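# Four arms build a two-layer carton stack

## Task

Build a stack of the four empty cartons at the centre of the table: a bottom layer of two cartons placed next to each other, and a top layer of two cartons laid crosswise over them, without squashing any carton.

## Robot and tools

Robots: four identical i2rt Big YAM arms named arm1, arm2, arm3, arm4. Each has six revolute joints, a two-finger gripper and a wrist camera. Reach is about 1.0 m from the joint1 axis. Foot (base_link) poses in the scene frame, metres and wxyz quaternion: arm1 (+0.616, -0.593, +0.915) q(+0.394, 0, 0, +0.919); arm2 (+0.630, +0.561, +0.990) q(+0.371, -0.004, +0.001, -0.929); arm3 (-0.613, +0.528, +0.902) q(+0.899, +0.003, -0.001, -0.437); arm4 (-0.533, -0.636, +0.954) q(+0.880, 0, -0.001, +0.475). Each foot faces its own +x, so the arms sit at the four corners looking inward.

Frame: one shared scene frame, origin on the floor, +z up. The hand point lies between the finger pads, roughly 1 cm behind the tips; fingers extend along the hand's +z and open along its y. hand_target is where the hand would be at the currently held joint targets; under load it may rest short.

Cameras: fixed room cameras cam_a, cam_b, cam_near_a, cam_near_b, plus arm1_cam_wrist to arm4_cam_wrist. Calibrations (OpenCV style, T_world_to_cam) are approximate; fixed cameras may have shifted a few mm and up to about 2 degrees.

Tool move: arguments are arm1..arm4 and cameras. Each arm key holds that arm's command object; an omitted arm gets nothing new but may keep pushing toward old targets. Inside an arm object:
- joints: absolute joint targets by name, radians for joint1_rad..joint6_rad, metres for gripper_m. Ranges: joint1_rad -2.879 to 2.879 (rotation about the foot, positive counter-clockwise from above, 0 points along the foot's +x); joint2_rad 0 to 3.141 (shoulder, 0 = upper arm back and near level, increasing lifts it up and forward); joint3_rad 0 to 3.019 (elbow, 0 folded, increasing opens); joint4_rad -1.692 to 1.57 (hand pitch, positive tilts fingers up); joint5_rad -1.57 to 1.57 (hand yaw, positive to the arm's right); joint6_rad -2.094 to 2.094 (hand roll, positive clockwise viewed from behind); gripper_m 0 to 0.093 (fingertip gap). Done tolerances are about ±0.045, 0.14, 0.09, 0.055, 0.03, 0.035 rad and 0.003 m.
- min_time_s: 0.1 to 8 s, the shortest duration for that arm's joint motions; only used with joints.
- target: one list of seven numbers [x, y, z, qw, qx, qy, qz], an absolute hand pose in the scene frame (metres, unit quaternion). The hand travels in a straight line from its hand_target toward it. When target is given, joints may contain only gripper_m.
- speed: top path speed in m/s, 0.002 to 0.5, default 0.25; only allowed with target. Rotation is capped at twice that value in rad/s.
All hand paths in one call finish together, paced by the slowest; a path lasts 0.5 to 10 s and an action at most 15 s. Paths do not avoid obstacles or other arms. Expect lag, overshoot of speed near full stretch, and final errors of a centimetre or more. Unknown keys make a call invalid; out-of-range values get it refused, and a refusal cancels your later move, wait and finished_scene calls in that reply.
cameras: list of camera names, ["all"], or []. If omitted, a call with no action shows all cameras, otherwise none. A move with no arm commands returns full state, images and the scene number.

Results: per-arm joint_positions, Joint velocities ("within noise" when still), joint torques (joints 3 and 4 wrap at ±28 N m), hand and hand_target poses, joint_status/hand_status. A "move" line gives each commanded arm "done" or its worst status. off_target: stopped short, maybe still pushing. time_out: the arm keeps a nearby target and pushes; on_its_own lists such joints ("held at" is a target, not a reading); resend the reported position to relieve it. "joint command not followed"/"pose unreachable" mean a self/inter-arm check blocked the move (gripper still acts); not_followed joints may retry later. Arms not commanded appear under "as last shown" with "not commanded". The "pictures" line gives image order; images can be slightly older than the state.

Gripper: touching a rigid object, the reading sits slightly below the object's width (up to 0.005 m less, or up to 0.002 more). Targets just under the first-touch reading grip lightly; 0.005 m or more below gives full force (roughly 50 to 64 N per pad). Cartons are soft: keep targets close to the contact width to avoid crushing. Open well above the reading to release. Closed on nothing reads 0.000 to 0.003.

wait: seconds 0 to 10, optional cameras; nothing new is commanded. zoom_image: camera plus region [x0, y0, x1, y1] in pixels, at most 504 by 504, only on cameras from the latest images. read_manual: returns licence text. finished_scene: scene = current number; ends it irreversibly, so call nothing after it in that reply, and only once the stack stands unaided.

Safety: never let two robots press together, including a gripper closing on another arm's fingers; the clearance check may react late and ignores fingers, gripper housings and wrist cameras. Avoid hard hits on anything, pushing cartons off the work area, and drops from height; release parts only when at rest. Arms keep pushing after contact and motors heat when holding loads, stretched out, or straining at unreachable poses; a MOTOR HOT line warns near 85 °C, and at 100 °C the arm goes limp for 30 to 60 s or more (limit_stop_at_motor_heat; resend targets afterwards). The scene continues while you think, with arms holding their last command. Loose objects may occasionally get a small nudge.

Each tool is called after "Emit:" in YAML: its name, and indented under it one key for each argument.

## Session

Emit:
move:

Scene clock: 0.00 s.
Joint torques (N m): no reading
Heat: arm1: hottest joint1_rad 40 °C; arm2: hottest joint6_rad 40 °C; arm3: hottest joint1_rad 38 °C; arm4: hottest joint1_rad 44 °C.
Joint velocities: within noise
arm1.joint_positions: joint1_rad=+0.179 joint2_rad=+0.617 joint3_rad=+1.406 joint4_rad=-1.417 joint5_rad=+0.111 joint6_rad=+0.340 gripper_m=+0.09396
arm1.joint_status: not commanded
arm1.hand: x=+0.4488 y=-0.4458 z=+1.4458 quat_wxyz=(-0.114, +0.775, -0.438, -0.441) (m; scene frame)
arm1.hand_target: x=+0.4505 y=-0.4470 z=+1.4581 quat_wxyz=(-0.116, +0.769, -0.435, -0.454) (m; scene frame)
arm1.hand_status: not commanded
arm2.joint_positions: joint1_rad=+0.227 joint2_rad=+0.633 joint3_rad=+1.333 joint4_rad=-1.225 joint5_rad=+0.246 joint6_rad=-0.317 gripper_m=+0.09396
arm2.joint_status: not commanded
arm2.hand: x=+0.4552 y=+0.3696 z=+1.5254 quat_wxyz=(-0.061, -0.719, -0.473, +0.506) (m; scene frame)
arm2.hand_target: x=+0.4565 y=+0.3716 z=+1.5387 quat_wxyz=(-0.066, -0.714, -0.467, +0.518) (m; scene frame)
arm2.hand_status: not commanded
arm3.joint_positions: joint1_rad=+0.178 joint2_rad=+0.626 joint3_rad=+1.315 joint4_rad=-1.505 joint5_rad=+0.218 joint6_rad=+0.357 gripper_m=+0.09396
arm3.joint_status: not commanded
arm3.hand: x=-0.4782 y=+0.3534 z=+1.3744 quat_wxyz=(-0.342, -0.512, -0.770, +0.165) (m; scene frame)
arm3.hand_target: x=-0.4791 y=+0.3541 z=+1.3875 quat_wxyz=(-0.356, -0.511, -0.765, +0.167) (m; scene frame)
arm3.hand_status: not commanded
arm4.joint_positions: joint1_rad=-0.391 joint2_rad=+0.618 joint3_rad=+1.439 joint4_rad=-1.280 joint5_rad=-0.275 joint6_rad=+0.302 gripper_m=+0.09396
arm4.joint_status: not commanded
arm4.hand: x=-0.3703 y=-0.4693 z=+1.5318 quat_wxyz=(-0.420, +0.196, -0.821, -0.333) (m; scene frame)
arm4.hand_target: x=-0.3731 y=-0.4712 z=+1.5415 quat_wxyz=(-0.429, +0.196, -0.815, -0.337) (m; scene frame)
arm4.hand_status: not commanded
pictures: arm1_cam_wrist, arm2_cam_wrist, arm3_cam_wrist, arm4_cam_wrist, cam_a, cam_b, cam_near_a, cam_near_b

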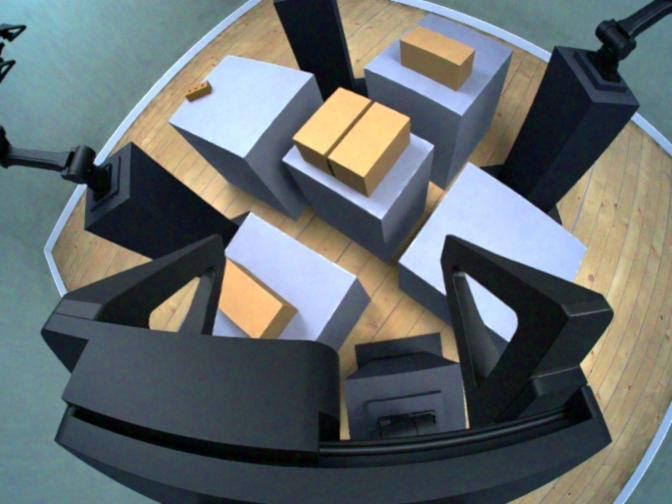

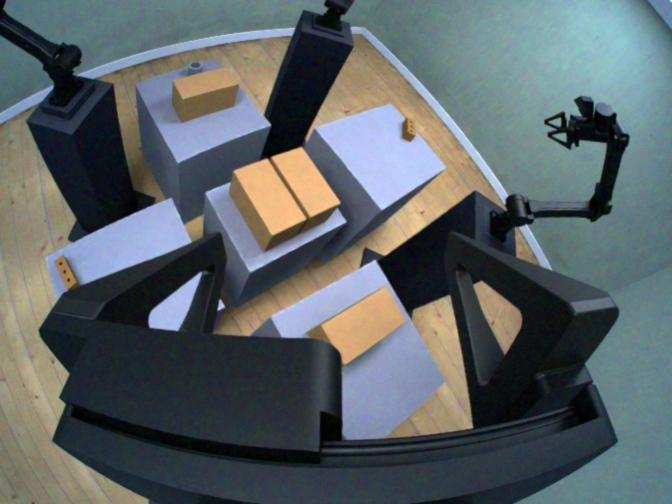

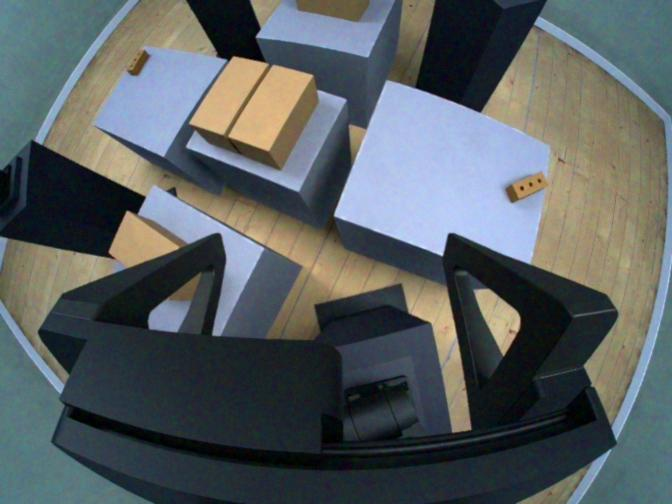

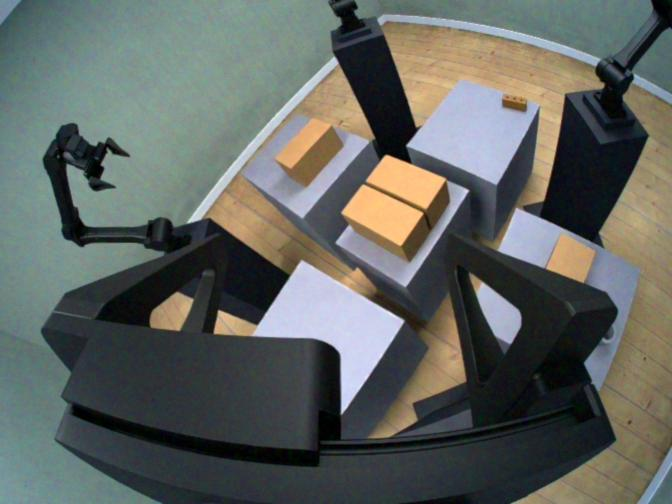

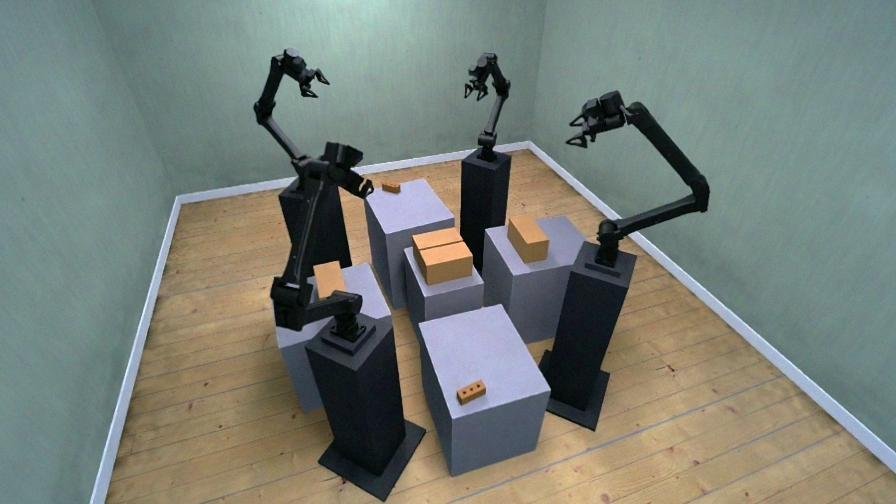

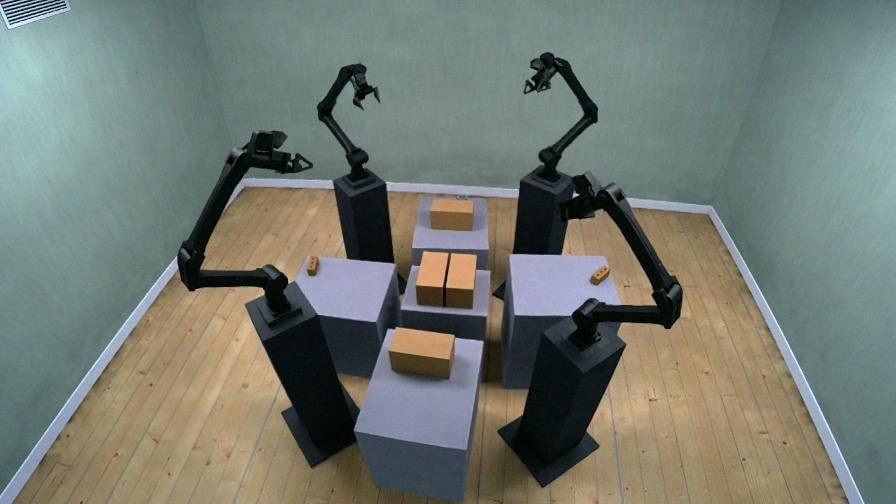

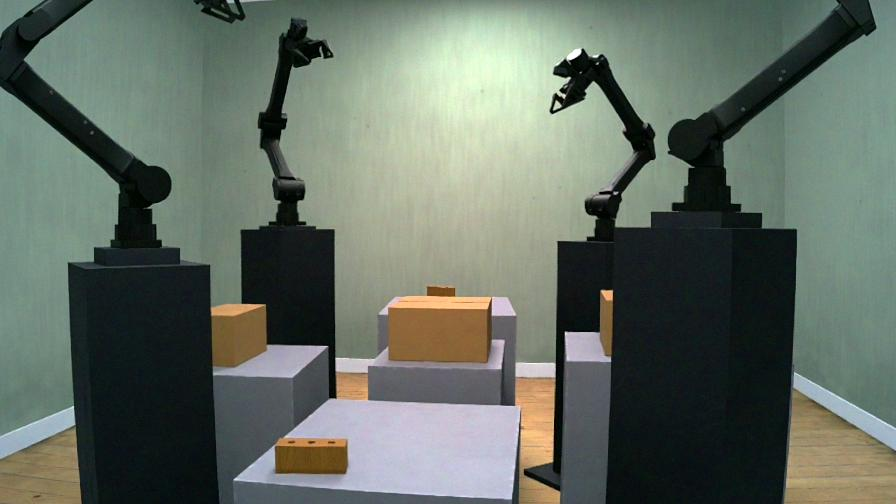

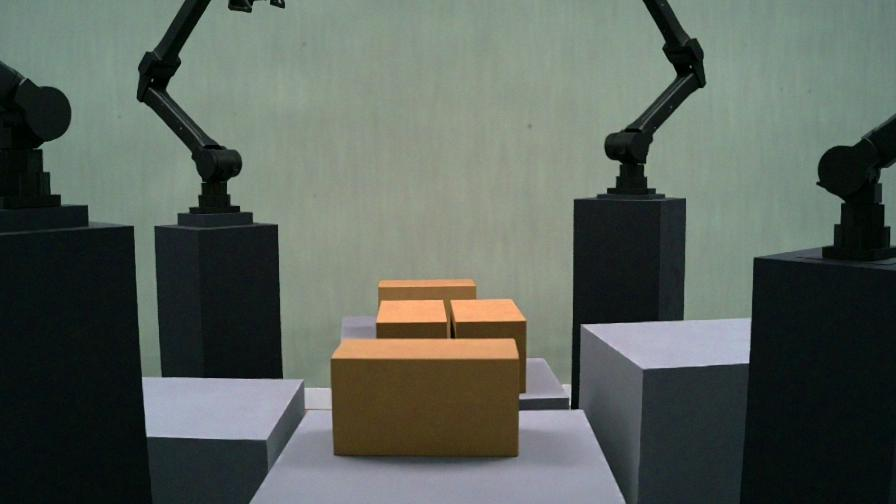

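Emit:
zoom_image:
  camera: "cam_b"
  region: [340, 180, 540, 400]

Emit:
zoom_image:
  camera: "cam_a"
  region: [280, 160, 600, 420]

Emit:
zoom_image:
  camera: "cam_near_b"
  region: [240, 250, 640, 500]

Emit:
zoom_image:
  camera: "cam_near_a"
  region: [200, 250, 640, 500]

Scaled by 2.291 from the camera's 896x504 image, which has a finer 1280x720 frame.

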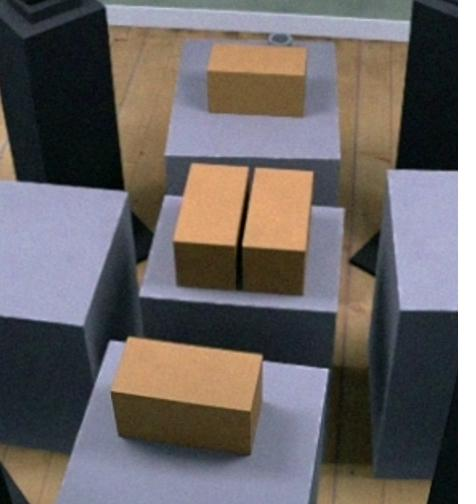

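Scaled by 1.575 from the camera's 896x504 image, which has a finer 1280x720 frame.

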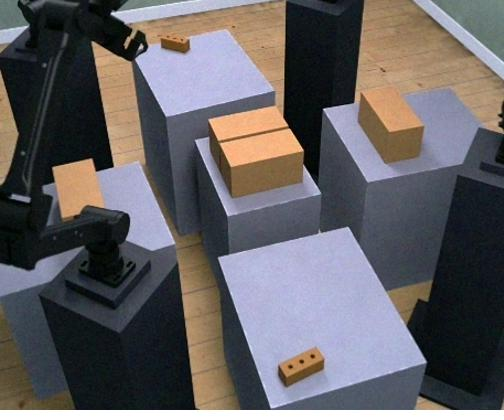

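Scaled by 1.260 from the camera's 896x504 image, which has a finer 1280x720 frame.

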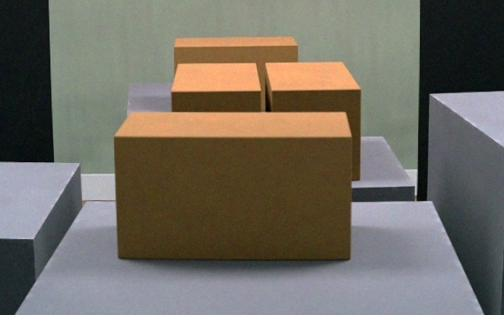

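Scaled by 1.145 from the camera's 896x504 image, which has a finer 1280x720 frame.

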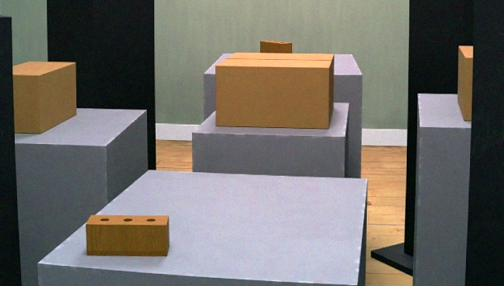

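Emit:
move:
  arm1: {"target": [0.21, -0.60, 0.92, 0, -0.9239, 0, 0.3827], "speed": 0.25}
  arm2: {"target": [0.23, 0.53, 0.92, 0, -0.9239, 0, 0.3827], "speed": 0.25}
  arm3: {"target": [-0.22, 0.53, 0.92, 0.3827, 0, 0.9239, 0], "speed": 0.25}
  arm4: {"target": [-0.21, -0.60, 0.92, 0.3827, 0, 0.9239, 0], "speed": 0.25}
  cameras: ["all"]

Scene clock: 20.17 s.
Joint torques (N m): arm1=[1.03 -4.72 6.52 2.03 -0.08 0.04] | arm2=[0.21 -6.3 4.59 2.76 0.26 0.08] | arm3=[1.26 -6.07 7.21 2.04 -0.08 0.05] | arm4=[-1.03 -4.42 6.04 1.94 0.23 -0.24]
Heat: arm1: hottest joint1_rad 39 °C; arm2: hottest joint6_rad 39 °C; arm3: hottest joint1_rad 37 °C; arm4: hottest joint1_rad 43 °C.
move: arm1 off_target; arm2 off_target; arm3 off_target; arm4 off_target
Joint velocities: within noise
arm1.joint_positions: joint1_rad=+0.823 joint2_rad=+1.437 joint3_rad=+0.357 joint4_rad=+0.257 joint5_rad=+0.024 joint6_rad=+0.026 gripper_m=+0.09396
arm1.joint_status: not commanded
arm1.hand: x=+0.2285 y=-0.5934 z=+0.9112 quat_wxyz=(-0.003, +0.931, -0.010, -0.366) (m; scene frame)
arm1.hand_target: x=+0.2109 y=-0.6000 z=+0.9206 quat_wxyz=(+0.000, +0.924, +0.000, -0.383) (m; scene frame)
arm1.hand_status: off_target (0.022 m and 2.5 deg from the pose sent, 0.598 m and 55.5 deg at the start)
arm2.joint_positions: joint1_rad=-0.636 joint2_rad=+1.795 joint3_rad=+0.346 joint4_rad=+0.623 joint5_rad=+0.077 joint6_rad=+0.071 gripper_m=+0.09396
arm2.joint_status: not commanded
arm2.hand: x=+0.2437 y=+0.5272 z=+0.9169 quat_wxyz=(+0.000, -0.929, -0.010, +0.369) (m; scene frame)
arm2.hand_target: x=+0.2303 y=+0.5300 z=+0.9204 quat_wxyz=(+0.000, -0.924, +0.000, +0.383) (m; scene frame)
arm2.hand_status: off_target (0.014 m and 2.1 deg from the pose sent, 0.665 m and 61.9 deg at the start)
arm3.joint_positions: joint1_rad=+0.905 joint2_rad=+1.358 joint3_rad=+0.339 joint4_rad=+0.197 joint5_rad=+0.015 joint6_rad=+0.013 gripper_m=+0.09396
arm3.joint_status: not commanded
arm3.hand: x=-0.2362 y=+0.5249 z=+0.9108 quat_wxyz=(-0.367, -0.009, -0.930, +0.003) (m; scene frame)
arm3.hand_target: x=-0.2207 y=+0.5300 z=+0.9204 quat_wxyz=(-0.383, +0.000, -0.924, +0.000) (m; scene frame)
arm3.hand_status: off_target (0.019 m and 2.3 deg from the pose sent, 0.552 m and 65.1 deg at the start)
arm4.joint_positions: joint1_rad=-0.791 joint2_rad=+1.475 joint3_rad=+0.135 joint4_rad=+0.520 joint5_rad=+0.130 joint6_rad=+0.136 gripper_m=+0.09396
arm4.joint_status: not commanded
arm4.hand: x=-0.2252 y=-0.5976 z=+0.9158 quat_wxyz=(-0.371, +0.005, -0.928, -0.002) (m; scene frame)
arm4.hand_target: x=-0.2106 y=-0.6002 z=+0.9204 quat_wxyz=(-0.382, +0.000, -0.924, +0.000) (m; scene frame)
arm4.hand_status: off_target (0.016 m and 1.6 deg from the pose sent, 0.646 m and 46.3 deg at the start)
pictures: arm1_cam_wrist, arm2_cam_wrist, arm3_cam_wrist, arm4_cam_wrist, cam_a, cam_b, cam_near_a, cam_near_b
camera_calibration:
arm1_cam_wrist: T_world_to_cam=[[0.00982035, 0.999945, 0.00357654, 0.587373], [0.990964, -0.00925355, -0.133807, -0.106557], [-0.133767, 0.00485825, -0.991001, 1.0609], [0, 0, 0, 1]] pos_world=[0.241739, -0.593481, 1.03499]
arm2_cam_wrist: T_world_to_cam=[[-0.0213359, 0.999756, 0.00571199, -0.526541], [0.989361, 0.0219357, -0.143818, -0.115862], [-0.143908, 0.00258274, -0.989588, 1.06619], [0, 0, 0, 1]] pos_world=[0.256829, 0.526201, 1.04143]
arm3_cam_wrist: T_world_to_cam=[[-0.0153549, -0.999881, 0.0014903, 0.519436], [-0.989478, 0.0149807, -0.143909, -0.106108], [0.14387, -0.00368433, -0.98959, 1.06005], [0, 0, 0, 1]] pos_world=[-0.249524, 0.524869, 1.03297]
arm4_cam_wrist: T_world_to_cam=[[0.0219647, -0.999749, 0.00444608, -0.599511], [-0.989552, -0.0223741, -0.142429, -0.102261], [0.142493, -0.00127121, -0.989795, 1.06048], [0, 0, 0, 1]] pos_world=[-0.239136, -0.6003, 1.03776]

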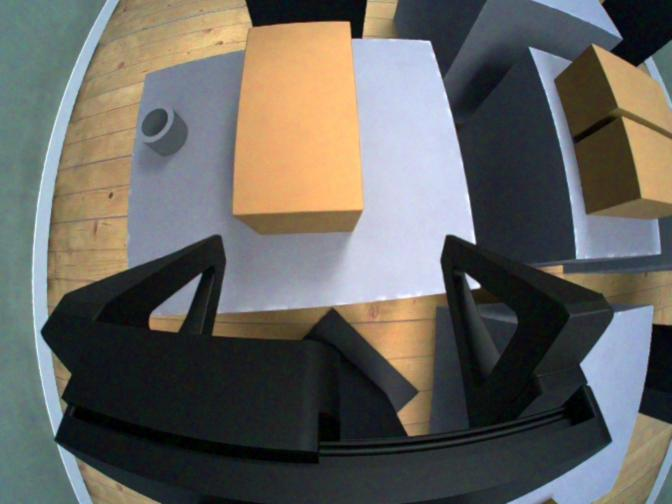

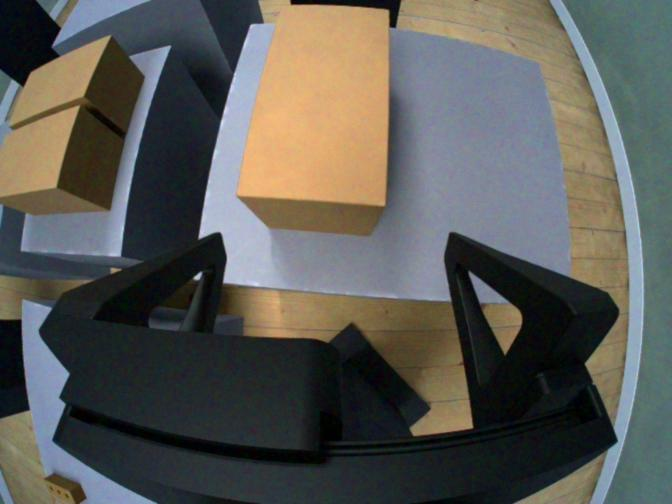

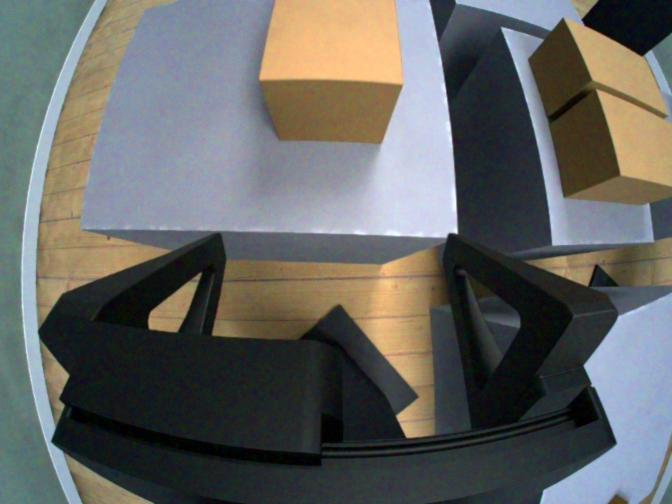

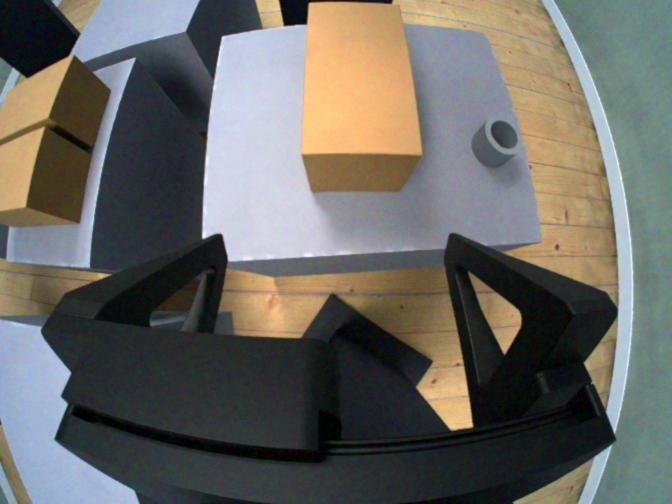

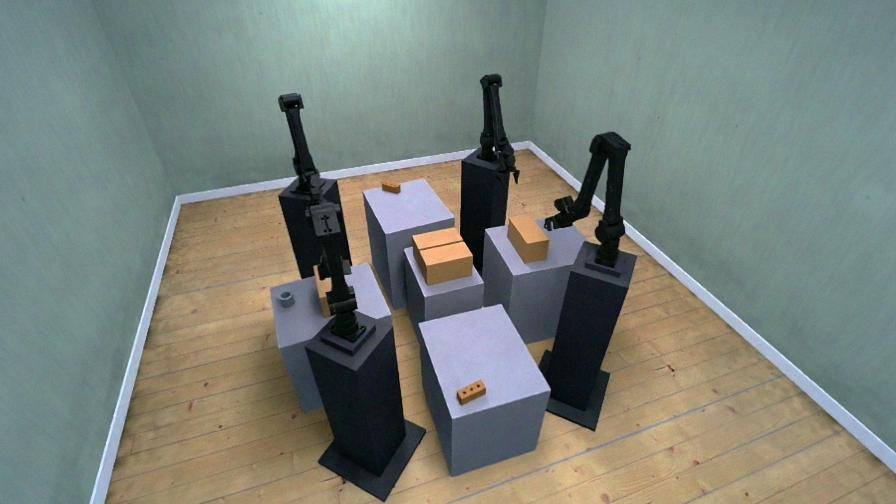

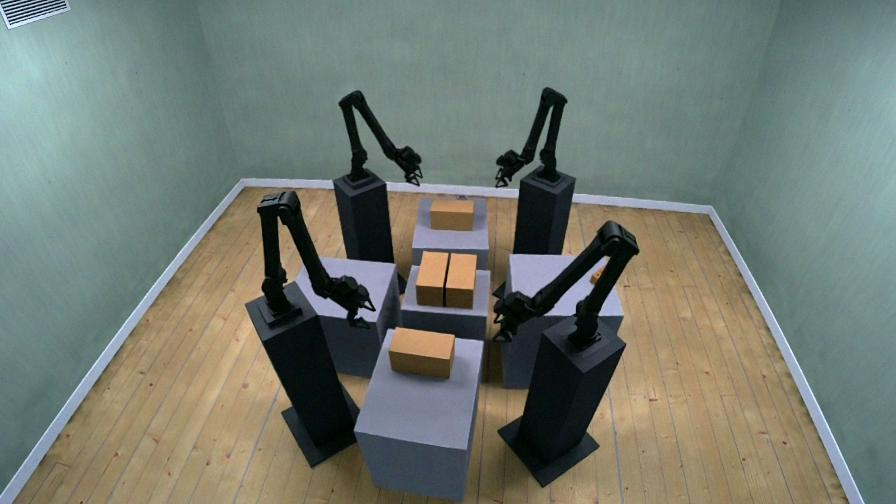

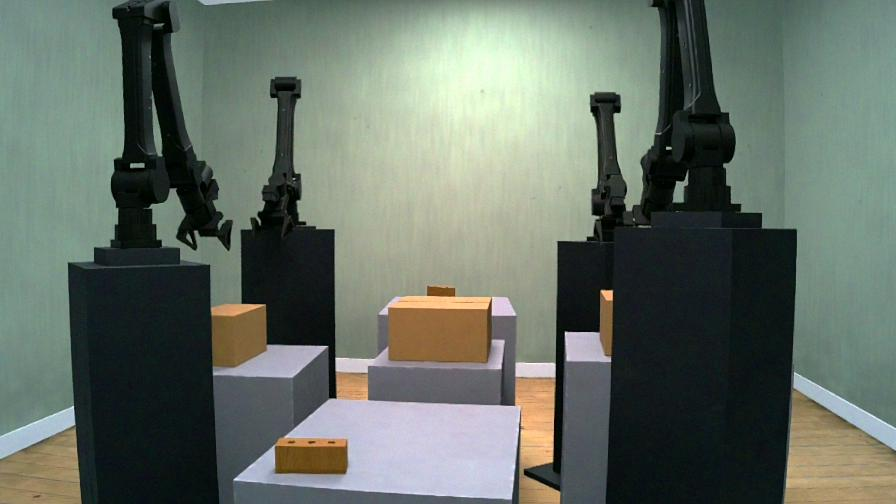

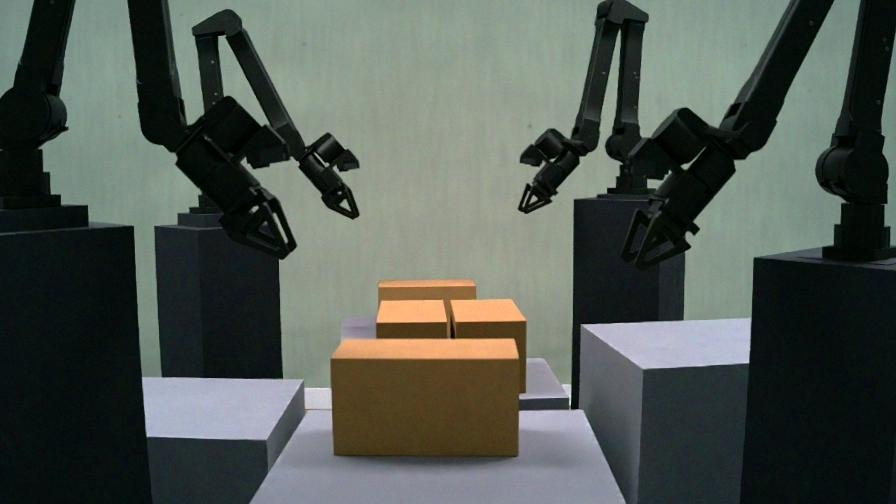

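Emit:
zoom_image:
  camera: "arm1_cam_wrist"
  region: [520, 20, 672, 280]

Emit:
zoom_image:
  camera: "arm4_cam_wrist"
  region: [0, 20, 152, 280]

Emit:
zoom_image:
  camera: "arm2_cam_wrist"
  region: [0, 20, 200, 280]

Emit:
zoom_image:
  camera: "arm3_cam_wrist"
  region: [472, 0, 672, 260]

Scaled by 1.938 from the camera's 672x504 image, which has a finer 960x720 frame.

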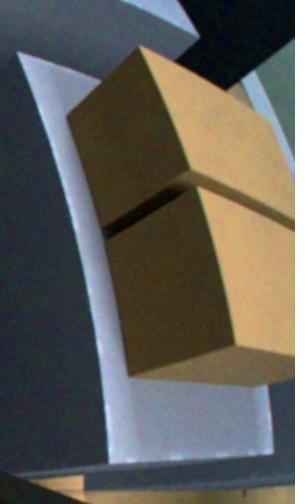

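Scaled by 1.938 from the camera's 672x504 image, which has a finer 960x720 frame.

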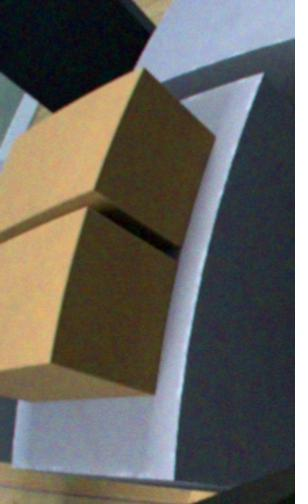

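Scaled by 1.938 from the camera's 672x504 image, which has a finer 960x720 frame.

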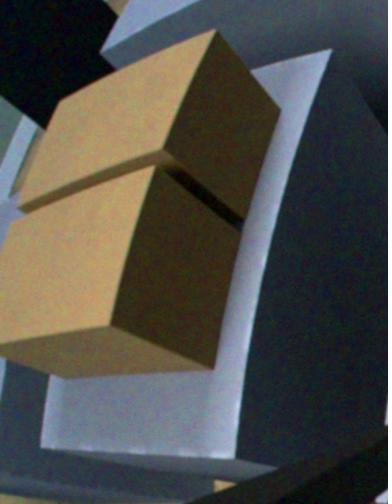

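Scaled by 1.938 from the camera's 672x504 image, which has a finer 960x720 frame.

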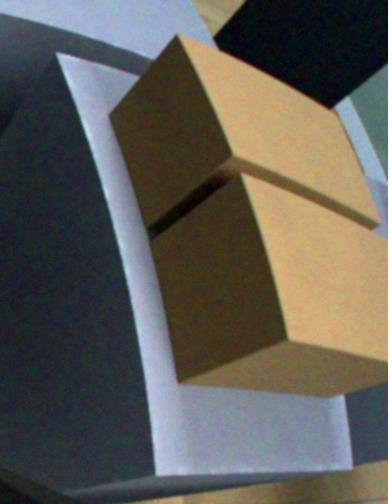

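Emit:
move:
  arm1: {"target": [0.20, -0.632, 0.635, 0, -0.9239, 0, 0.3827], "speed": 0.2, "joints": {"gripper_m": 0.06}}
  arm2: {"target": [0.225, 0.506, 0.71, 0.0134, -0.9233, 0.0322, 0.3825], "speed": 0.2, "joints": {"gripper_m": 0.06}}
  arm3: {"target": [-0.12, 0.528, 0.71, 0.3825, 0.0322, 0.9233, -0.0134], "speed": 0.2, "joints": {"gripper_m": 0.06}}
  arm4: {"target": [-0.145, -0.63, 0.635, 0.3827, 0, 0.9239, 0], "speed": 0.2, "joints": {"gripper_m": 0.06}}
  cameras: ["all"]

Scene clock: 36.77 s.
Joint torques (N m): arm1=[1.14 -9.64 -1.33 2.06 0.19 0.16] | arm2=[1.85 -9.23 -1.29 2.66 0.32 0.09] | arm3=[1.44 -13.16 1.58 2 0.28 0.2] | arm4=[-2.32 8.47 8.96 1.62 0.15 -0.24]
Heat: arm1: hottest joint1_rad 39 °C; arm2: hottest joint6_rad 39 °C; arm3: hottest joint1_rad 37 °C; arm4: hottest joint1_rad 43 °C.
move: arm1 done; arm2 done; arm3 done; arm4 off_target
Joint velocities: within noise
arm1.joint_positions: joint1_rad=+0.929 joint2_rad=+2.639 joint3_rad=+0.685 joint4_rad=+1.150 joint5_rad=+0.091 joint6_rad=+0.088 gripper_m=+0.06009
arm1.joint_status: all done
arm1.hand: x=+0.2018 y=-0.6261 z=+0.6358 quat_wxyz=(-0.003, +0.927, -0.003, -0.376) (m; scene frame)
arm1.hand_target: x=+0.2001 y=-0.6320 z=+0.6351 quat_wxyz=(+0.000, +0.924, +0.000, -0.383) (m; scene frame)
arm1.hand_status: done (0.006 m and 1.0 deg from the pose sent, 0.280 m and 2.5 deg at the start)
arm2.joint_positions: joint1_rad=-0.545 joint2_rad=+2.652 joint3_rad=+0.676 joint4_rad=+1.144 joint5_rad=+0.202 joint6_rad=+0.202 gripper_m=+0.06009
arm2.joint_status: all done
arm2.hand: x=+0.2273 y=+0.5100 z=+0.7103 quat_wxyz=(+0.017, -0.927, +0.031, +0.374) (m; scene frame)
arm2.hand_target: x=+0.2250 y=+0.5060 z=+0.7101 quat_wxyz=(+0.013, -0.923, +0.032, +0.382) (m; scene frame)
arm2.hand_status: done (0.005 m and 1.1 deg from the pose sent, 0.209 m and 5.4 deg at the start)
arm3.joint_positions: joint1_rad=+0.915 joint2_rad=+2.302 joint3_rad=+0.706 joint4_rad=+0.787 joint5_rad=+0.065 joint6_rad=+0.056 gripper_m=+0.06009
arm3.joint_status: all done
arm3.hand: x=-0.1258 y=+0.5216 z=+0.7094 quat_wxyz=(-0.374, -0.034, -0.927, +0.016) (m; scene frame)
arm3.hand_target: x=-0.1200 y=+0.5281 z=+0.7102 quat_wxyz=(-0.382, -0.032, -0.923, +0.013) (m; scene frame)
arm3.hand_status: done (0.009 m and 1.1 deg from the pose sent, 0.232 m and 3.5 deg at the start)
arm4.joint_positions: joint1_rad=-0.877 joint2_rad=+2.299 joint3_rad=+0.345 joint4_rad=+1.263 joint5_rad=+0.055 joint6_rad=+0.063 gripper_m=+0.06007
arm4.joint_status: all done
arm4.hand: x=-0.1608 y=-0.6040 z=+0.8098 quat_wxyz=(-0.427, +0.011, -0.904, -0.013) (m; scene frame)
arm4.hand_target: x=-0.1702 y=-0.6179 z=+0.7293 quat_wxyz=(-0.377, -0.001, -0.926, +0.000) (m; scene frame)
arm4.hand_status: off_target (0.177 m and 5.9 deg from the pose sent, 0.294 m and 1.6 deg at the start; pose on its path clipped on 33 of 68 steps)
pictures: arm1_cam_wrist, arm2_cam_wrist, arm3_cam_wrist, arm4_cam_wrist, cam_a, cam_b, cam_near_a, cam_near_b
camera_calibration:
arm1_cam_wrist: T_world_to_cam=[[-0.00472148, 0.999948, 0.00907743, 0.620754], [0.987819, 0.0060757, -0.155486, -0.0932987], [-0.155533, 0.00823274, -0.987796, 0.789026], [0, 0, 0, 1]] pos_world=[0.217813, -0.62665, 0.759256]
arm2_cam_wrist: T_world_to_cam=[[0.0678844, 0.997667, 0.00716675, -0.528794], [0.985558, -0.06594, -0.155972, -0.0746249], [-0.155136, 0.0176513, -0.987735, 0.853043], [0, 0, 0, 1]] pos_world=[0.241782, 0.507583, 0.834731]
arm3_cam_wrist: T_world_to_cam=[[-0.0715547, -0.997406, 0.00788493, 0.505222], [-0.984738, 0.0693841, -0.159614, -0.0425336], [0.158653, -0.0191857, -0.987148, 0.853084], [0, 0, 0, 1]] pos_world=[-0.141078, 0.523229, 0.831347]
arm4_cam_wrist: T_world_to_cam=[[0.0399151, -0.999162, -0.00909441, -0.592642], [-0.964515, -0.0361505, -0.26154, 0.0384212], [0.260992, 0.0192111, -0.96515, 0.957823], [0, 0, 0, 1]] pos_world=[-0.189271, -0.609157, 0.929101]

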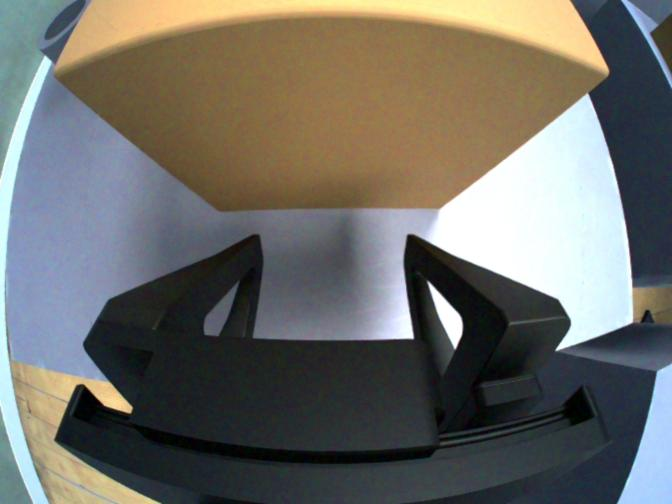

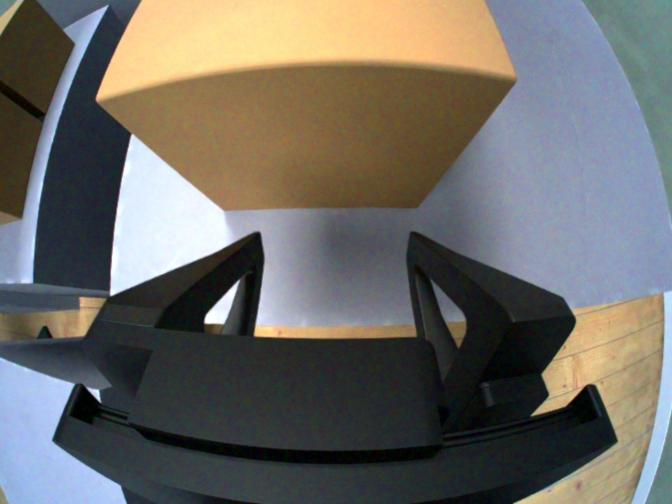

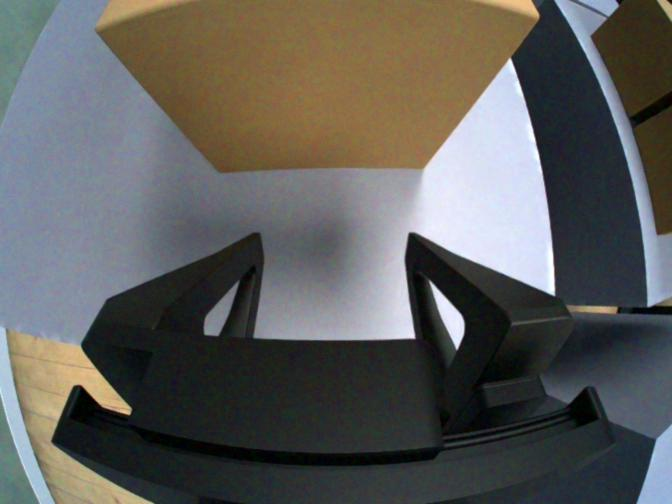

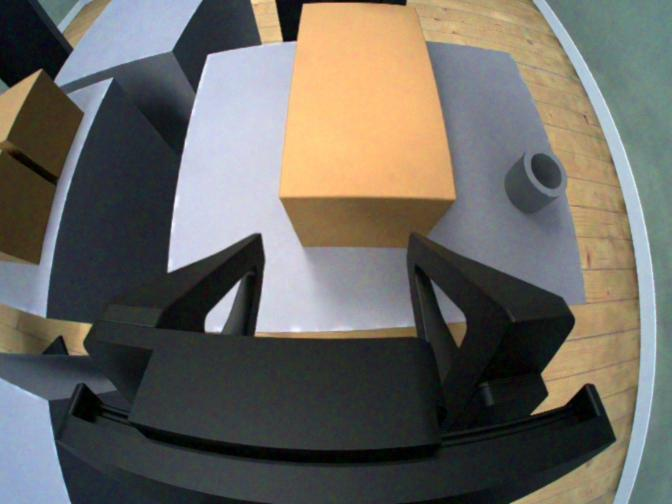

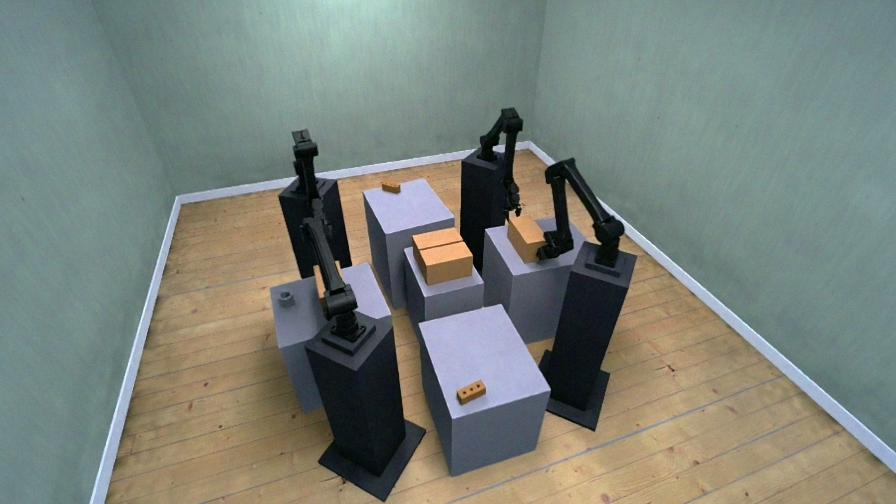

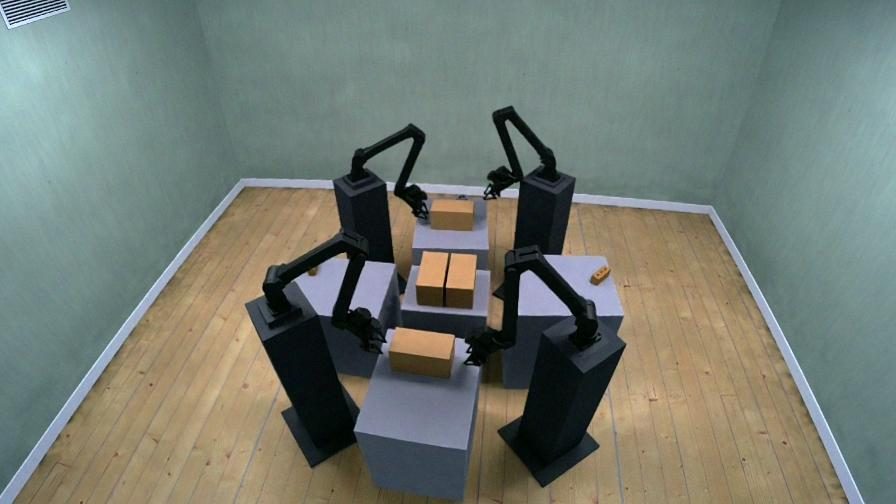

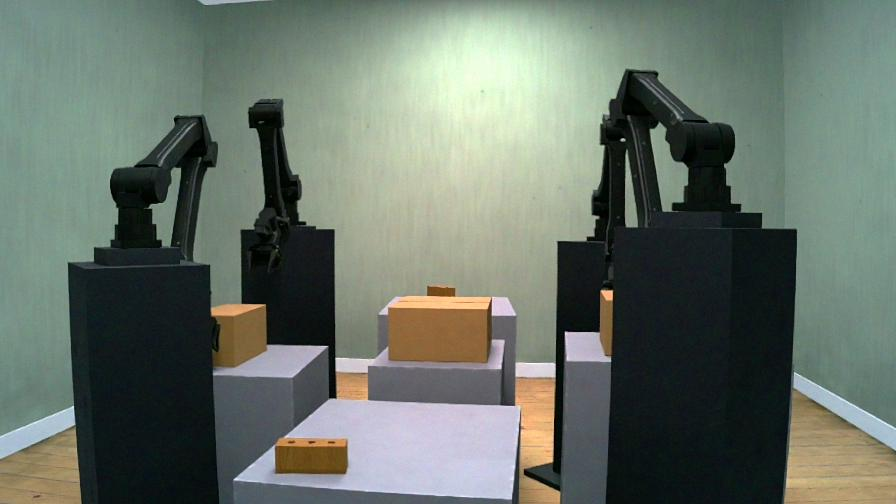

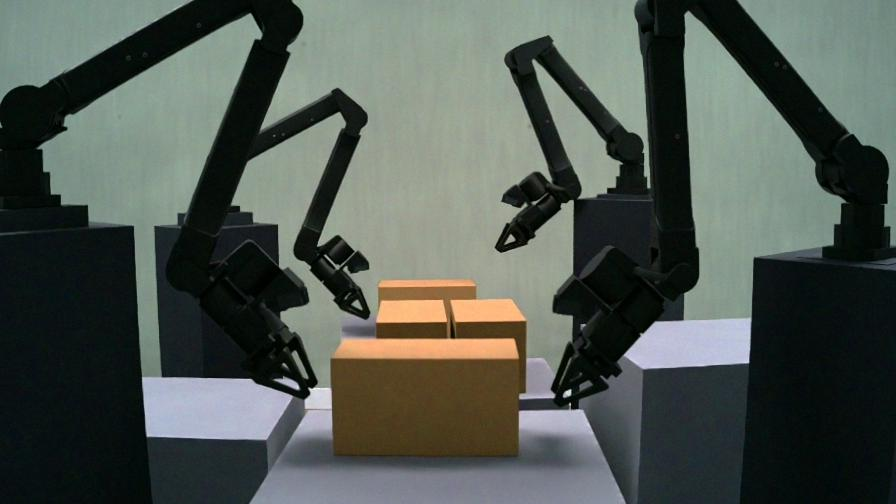

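Emit:
move:
  arm2: {"target": [0.192, 0.508, 0.71, 0.0134, -0.9233, 0.0322, 0.3825], "speed": 0.06}
  arm3: {"target": [-0.080, 0.530, 0.71, 0.3825, 0.0322, 0.9233, -0.0134], "speed": 0.06}
  arm4: {"target": [-0.155, -0.63, 0.72, 0.2588, 0, 0.9659, 0], "speed": 0.2}
  cameras: ["arm2_cam_wrist", "arm3_cam_wrist", "cam_near_b"]

Scene clock: 39.57 s.
Joint torques (N m): arm1=[1.14 -9.64 -1.33 2.04 0.2 0.16] | arm2=[0.03 -12.69 -0.9 1.22 -0.09 -0.11] | arm3=[1.44 -13.86 2.66 1.14 0.29 0.21] | arm4=[-0.62 -12.28 -0.17 0.72 0.06 -0.26]
Heat: arm1: hottest joint1_rad 39 °C; arm2: hottest joint6_rad 39 °C; arm3: hottest joint1_rad 37 °C; arm4: hottest joint1_rad 43 °C.
move: arm2 off_target; arm3 done; arm4 done
Joint velocities: within noise
arm1: as last shown
arm2.joint_positions: joint1_rad=-0.553 joint2_rad=+2.650 joint3_rad=+0.740 joint4_rad=+1.080 joint5_rad=+0.191 joint6_rad=+0.200 gripper_m=+0.06009
arm2.joint_status: not commanded
arm2.hand: x=+0.2039 y=+0.5065 z=+0.7019 quat_wxyz=(+0.014, -0.927, +0.032, +0.374) (m; scene frame)
arm2.hand_target: x=+0.1922 y=+0.5081 z=+0.7100 quat_wxyz=(+0.014, -0.923, +0.032, +0.383) (m; scene frame)
arm2.hand_status: off_target (0.014 m and 1.0 deg from the pose sent, 0.035 m and 1.1 deg at the start)
arm3.joint_positions: joint1_rad=+0.917 joint2_rad=+2.302 joint3_rad=+0.808 joint4_rad=+0.708 joint5_rad=+0.067 joint6_rad=+0.058 gripper_m=+0.06009
arm3.joint_status: not commanded
arm3.hand: x=-0.0826 y=+0.5229 z=+0.7144 quat_wxyz=(-0.385, -0.035, -0.922, +0.016) (m; scene frame)
arm3.hand_target: x=-0.0803 y=+0.5299 z=+0.7100 quat_wxyz=(-0.382, -0.032, -0.923, +0.013) (m; scene frame)
arm3.hand_status: done (0.009 m and 0.5 deg from the pose sent, 0.047 m and 1.1 deg at the start)
arm4.joint_positions: joint1_rad=-0.957 joint2_rad=+2.339 joint3_rad=+0.550 joint4_rad=+0.745 joint5_rad=+0.015 joint6_rad=+0.028 gripper_m=+0.06007
arm4.joint_status: not commanded
arm4.hand: x=-0.1563 y=-0.6266 z=+0.7223 quat_wxyz=(-0.261, +0.000, -0.965, -0.001) (m; scene frame)
arm4.hand_target: x=-0.1550 y=-0.6300 z=+0.7201 quat_wxyz=(-0.259, +0.000, -0.966, +0.000) (m; scene frame)
arm4.hand_status: done (0.004 m and 0.3 deg from the pose sent, 0.094 m and 20.6 deg at the start)
pictures: arm2_cam_wrist, arm3_cam_wrist, cam_near_b
camera_calibration:
arm2_cam_wrist: T_world_to_cam=[[0.0670598, 0.997749, 0.000626046, -0.518901], [0.985599, -0.0661456, -0.155625, -0.0531448], [-0.155233, 0.0110532, -0.987816, 0.844571], [0, 0, 0, 1]] pos_world=[0.218282, 0.504882, 0.826335]
arm3_cam_wrist: T_world_to_cam=[[-0.0721988, -0.997372, 0.00603043, 0.510839], [-0.980705, 0.0698884, -0.182574, 0.017204], [0.181672, -0.0190957, -0.983174, 0.850262], [0, 0, 0, 1]] pos_world=[-0.100715, 0.52453, 0.836016]

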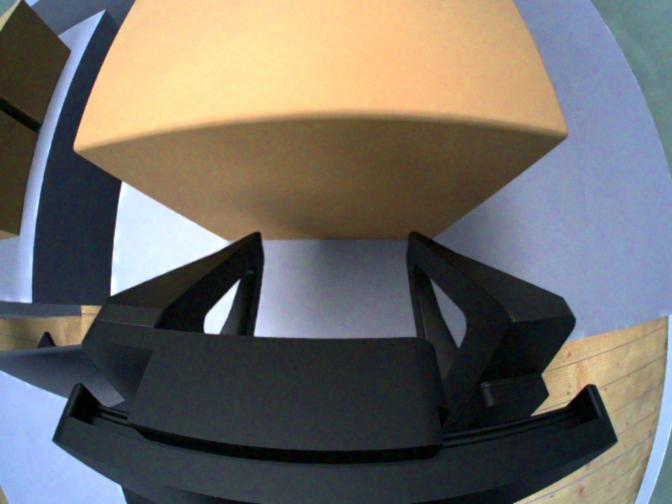

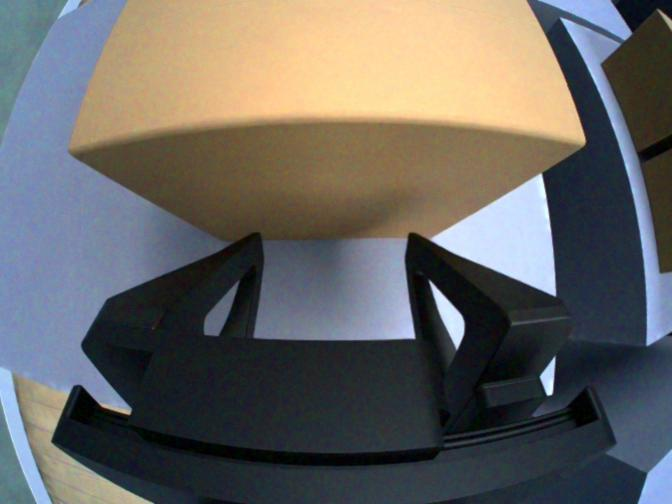

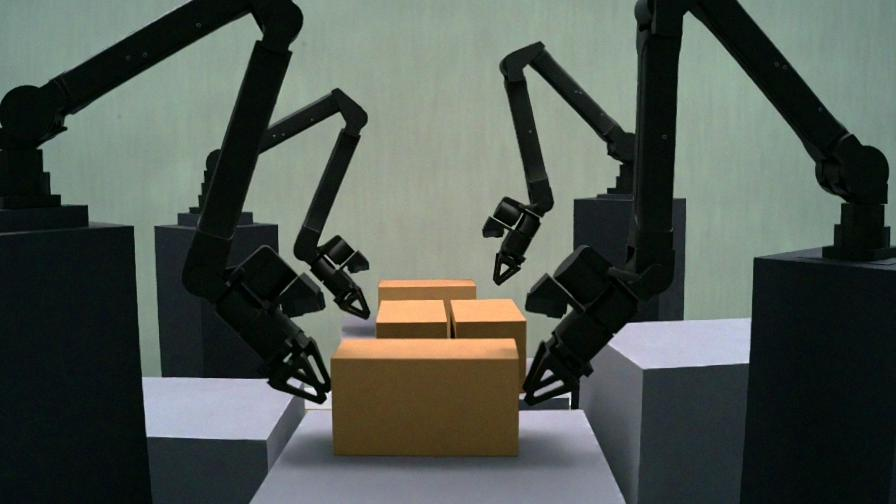

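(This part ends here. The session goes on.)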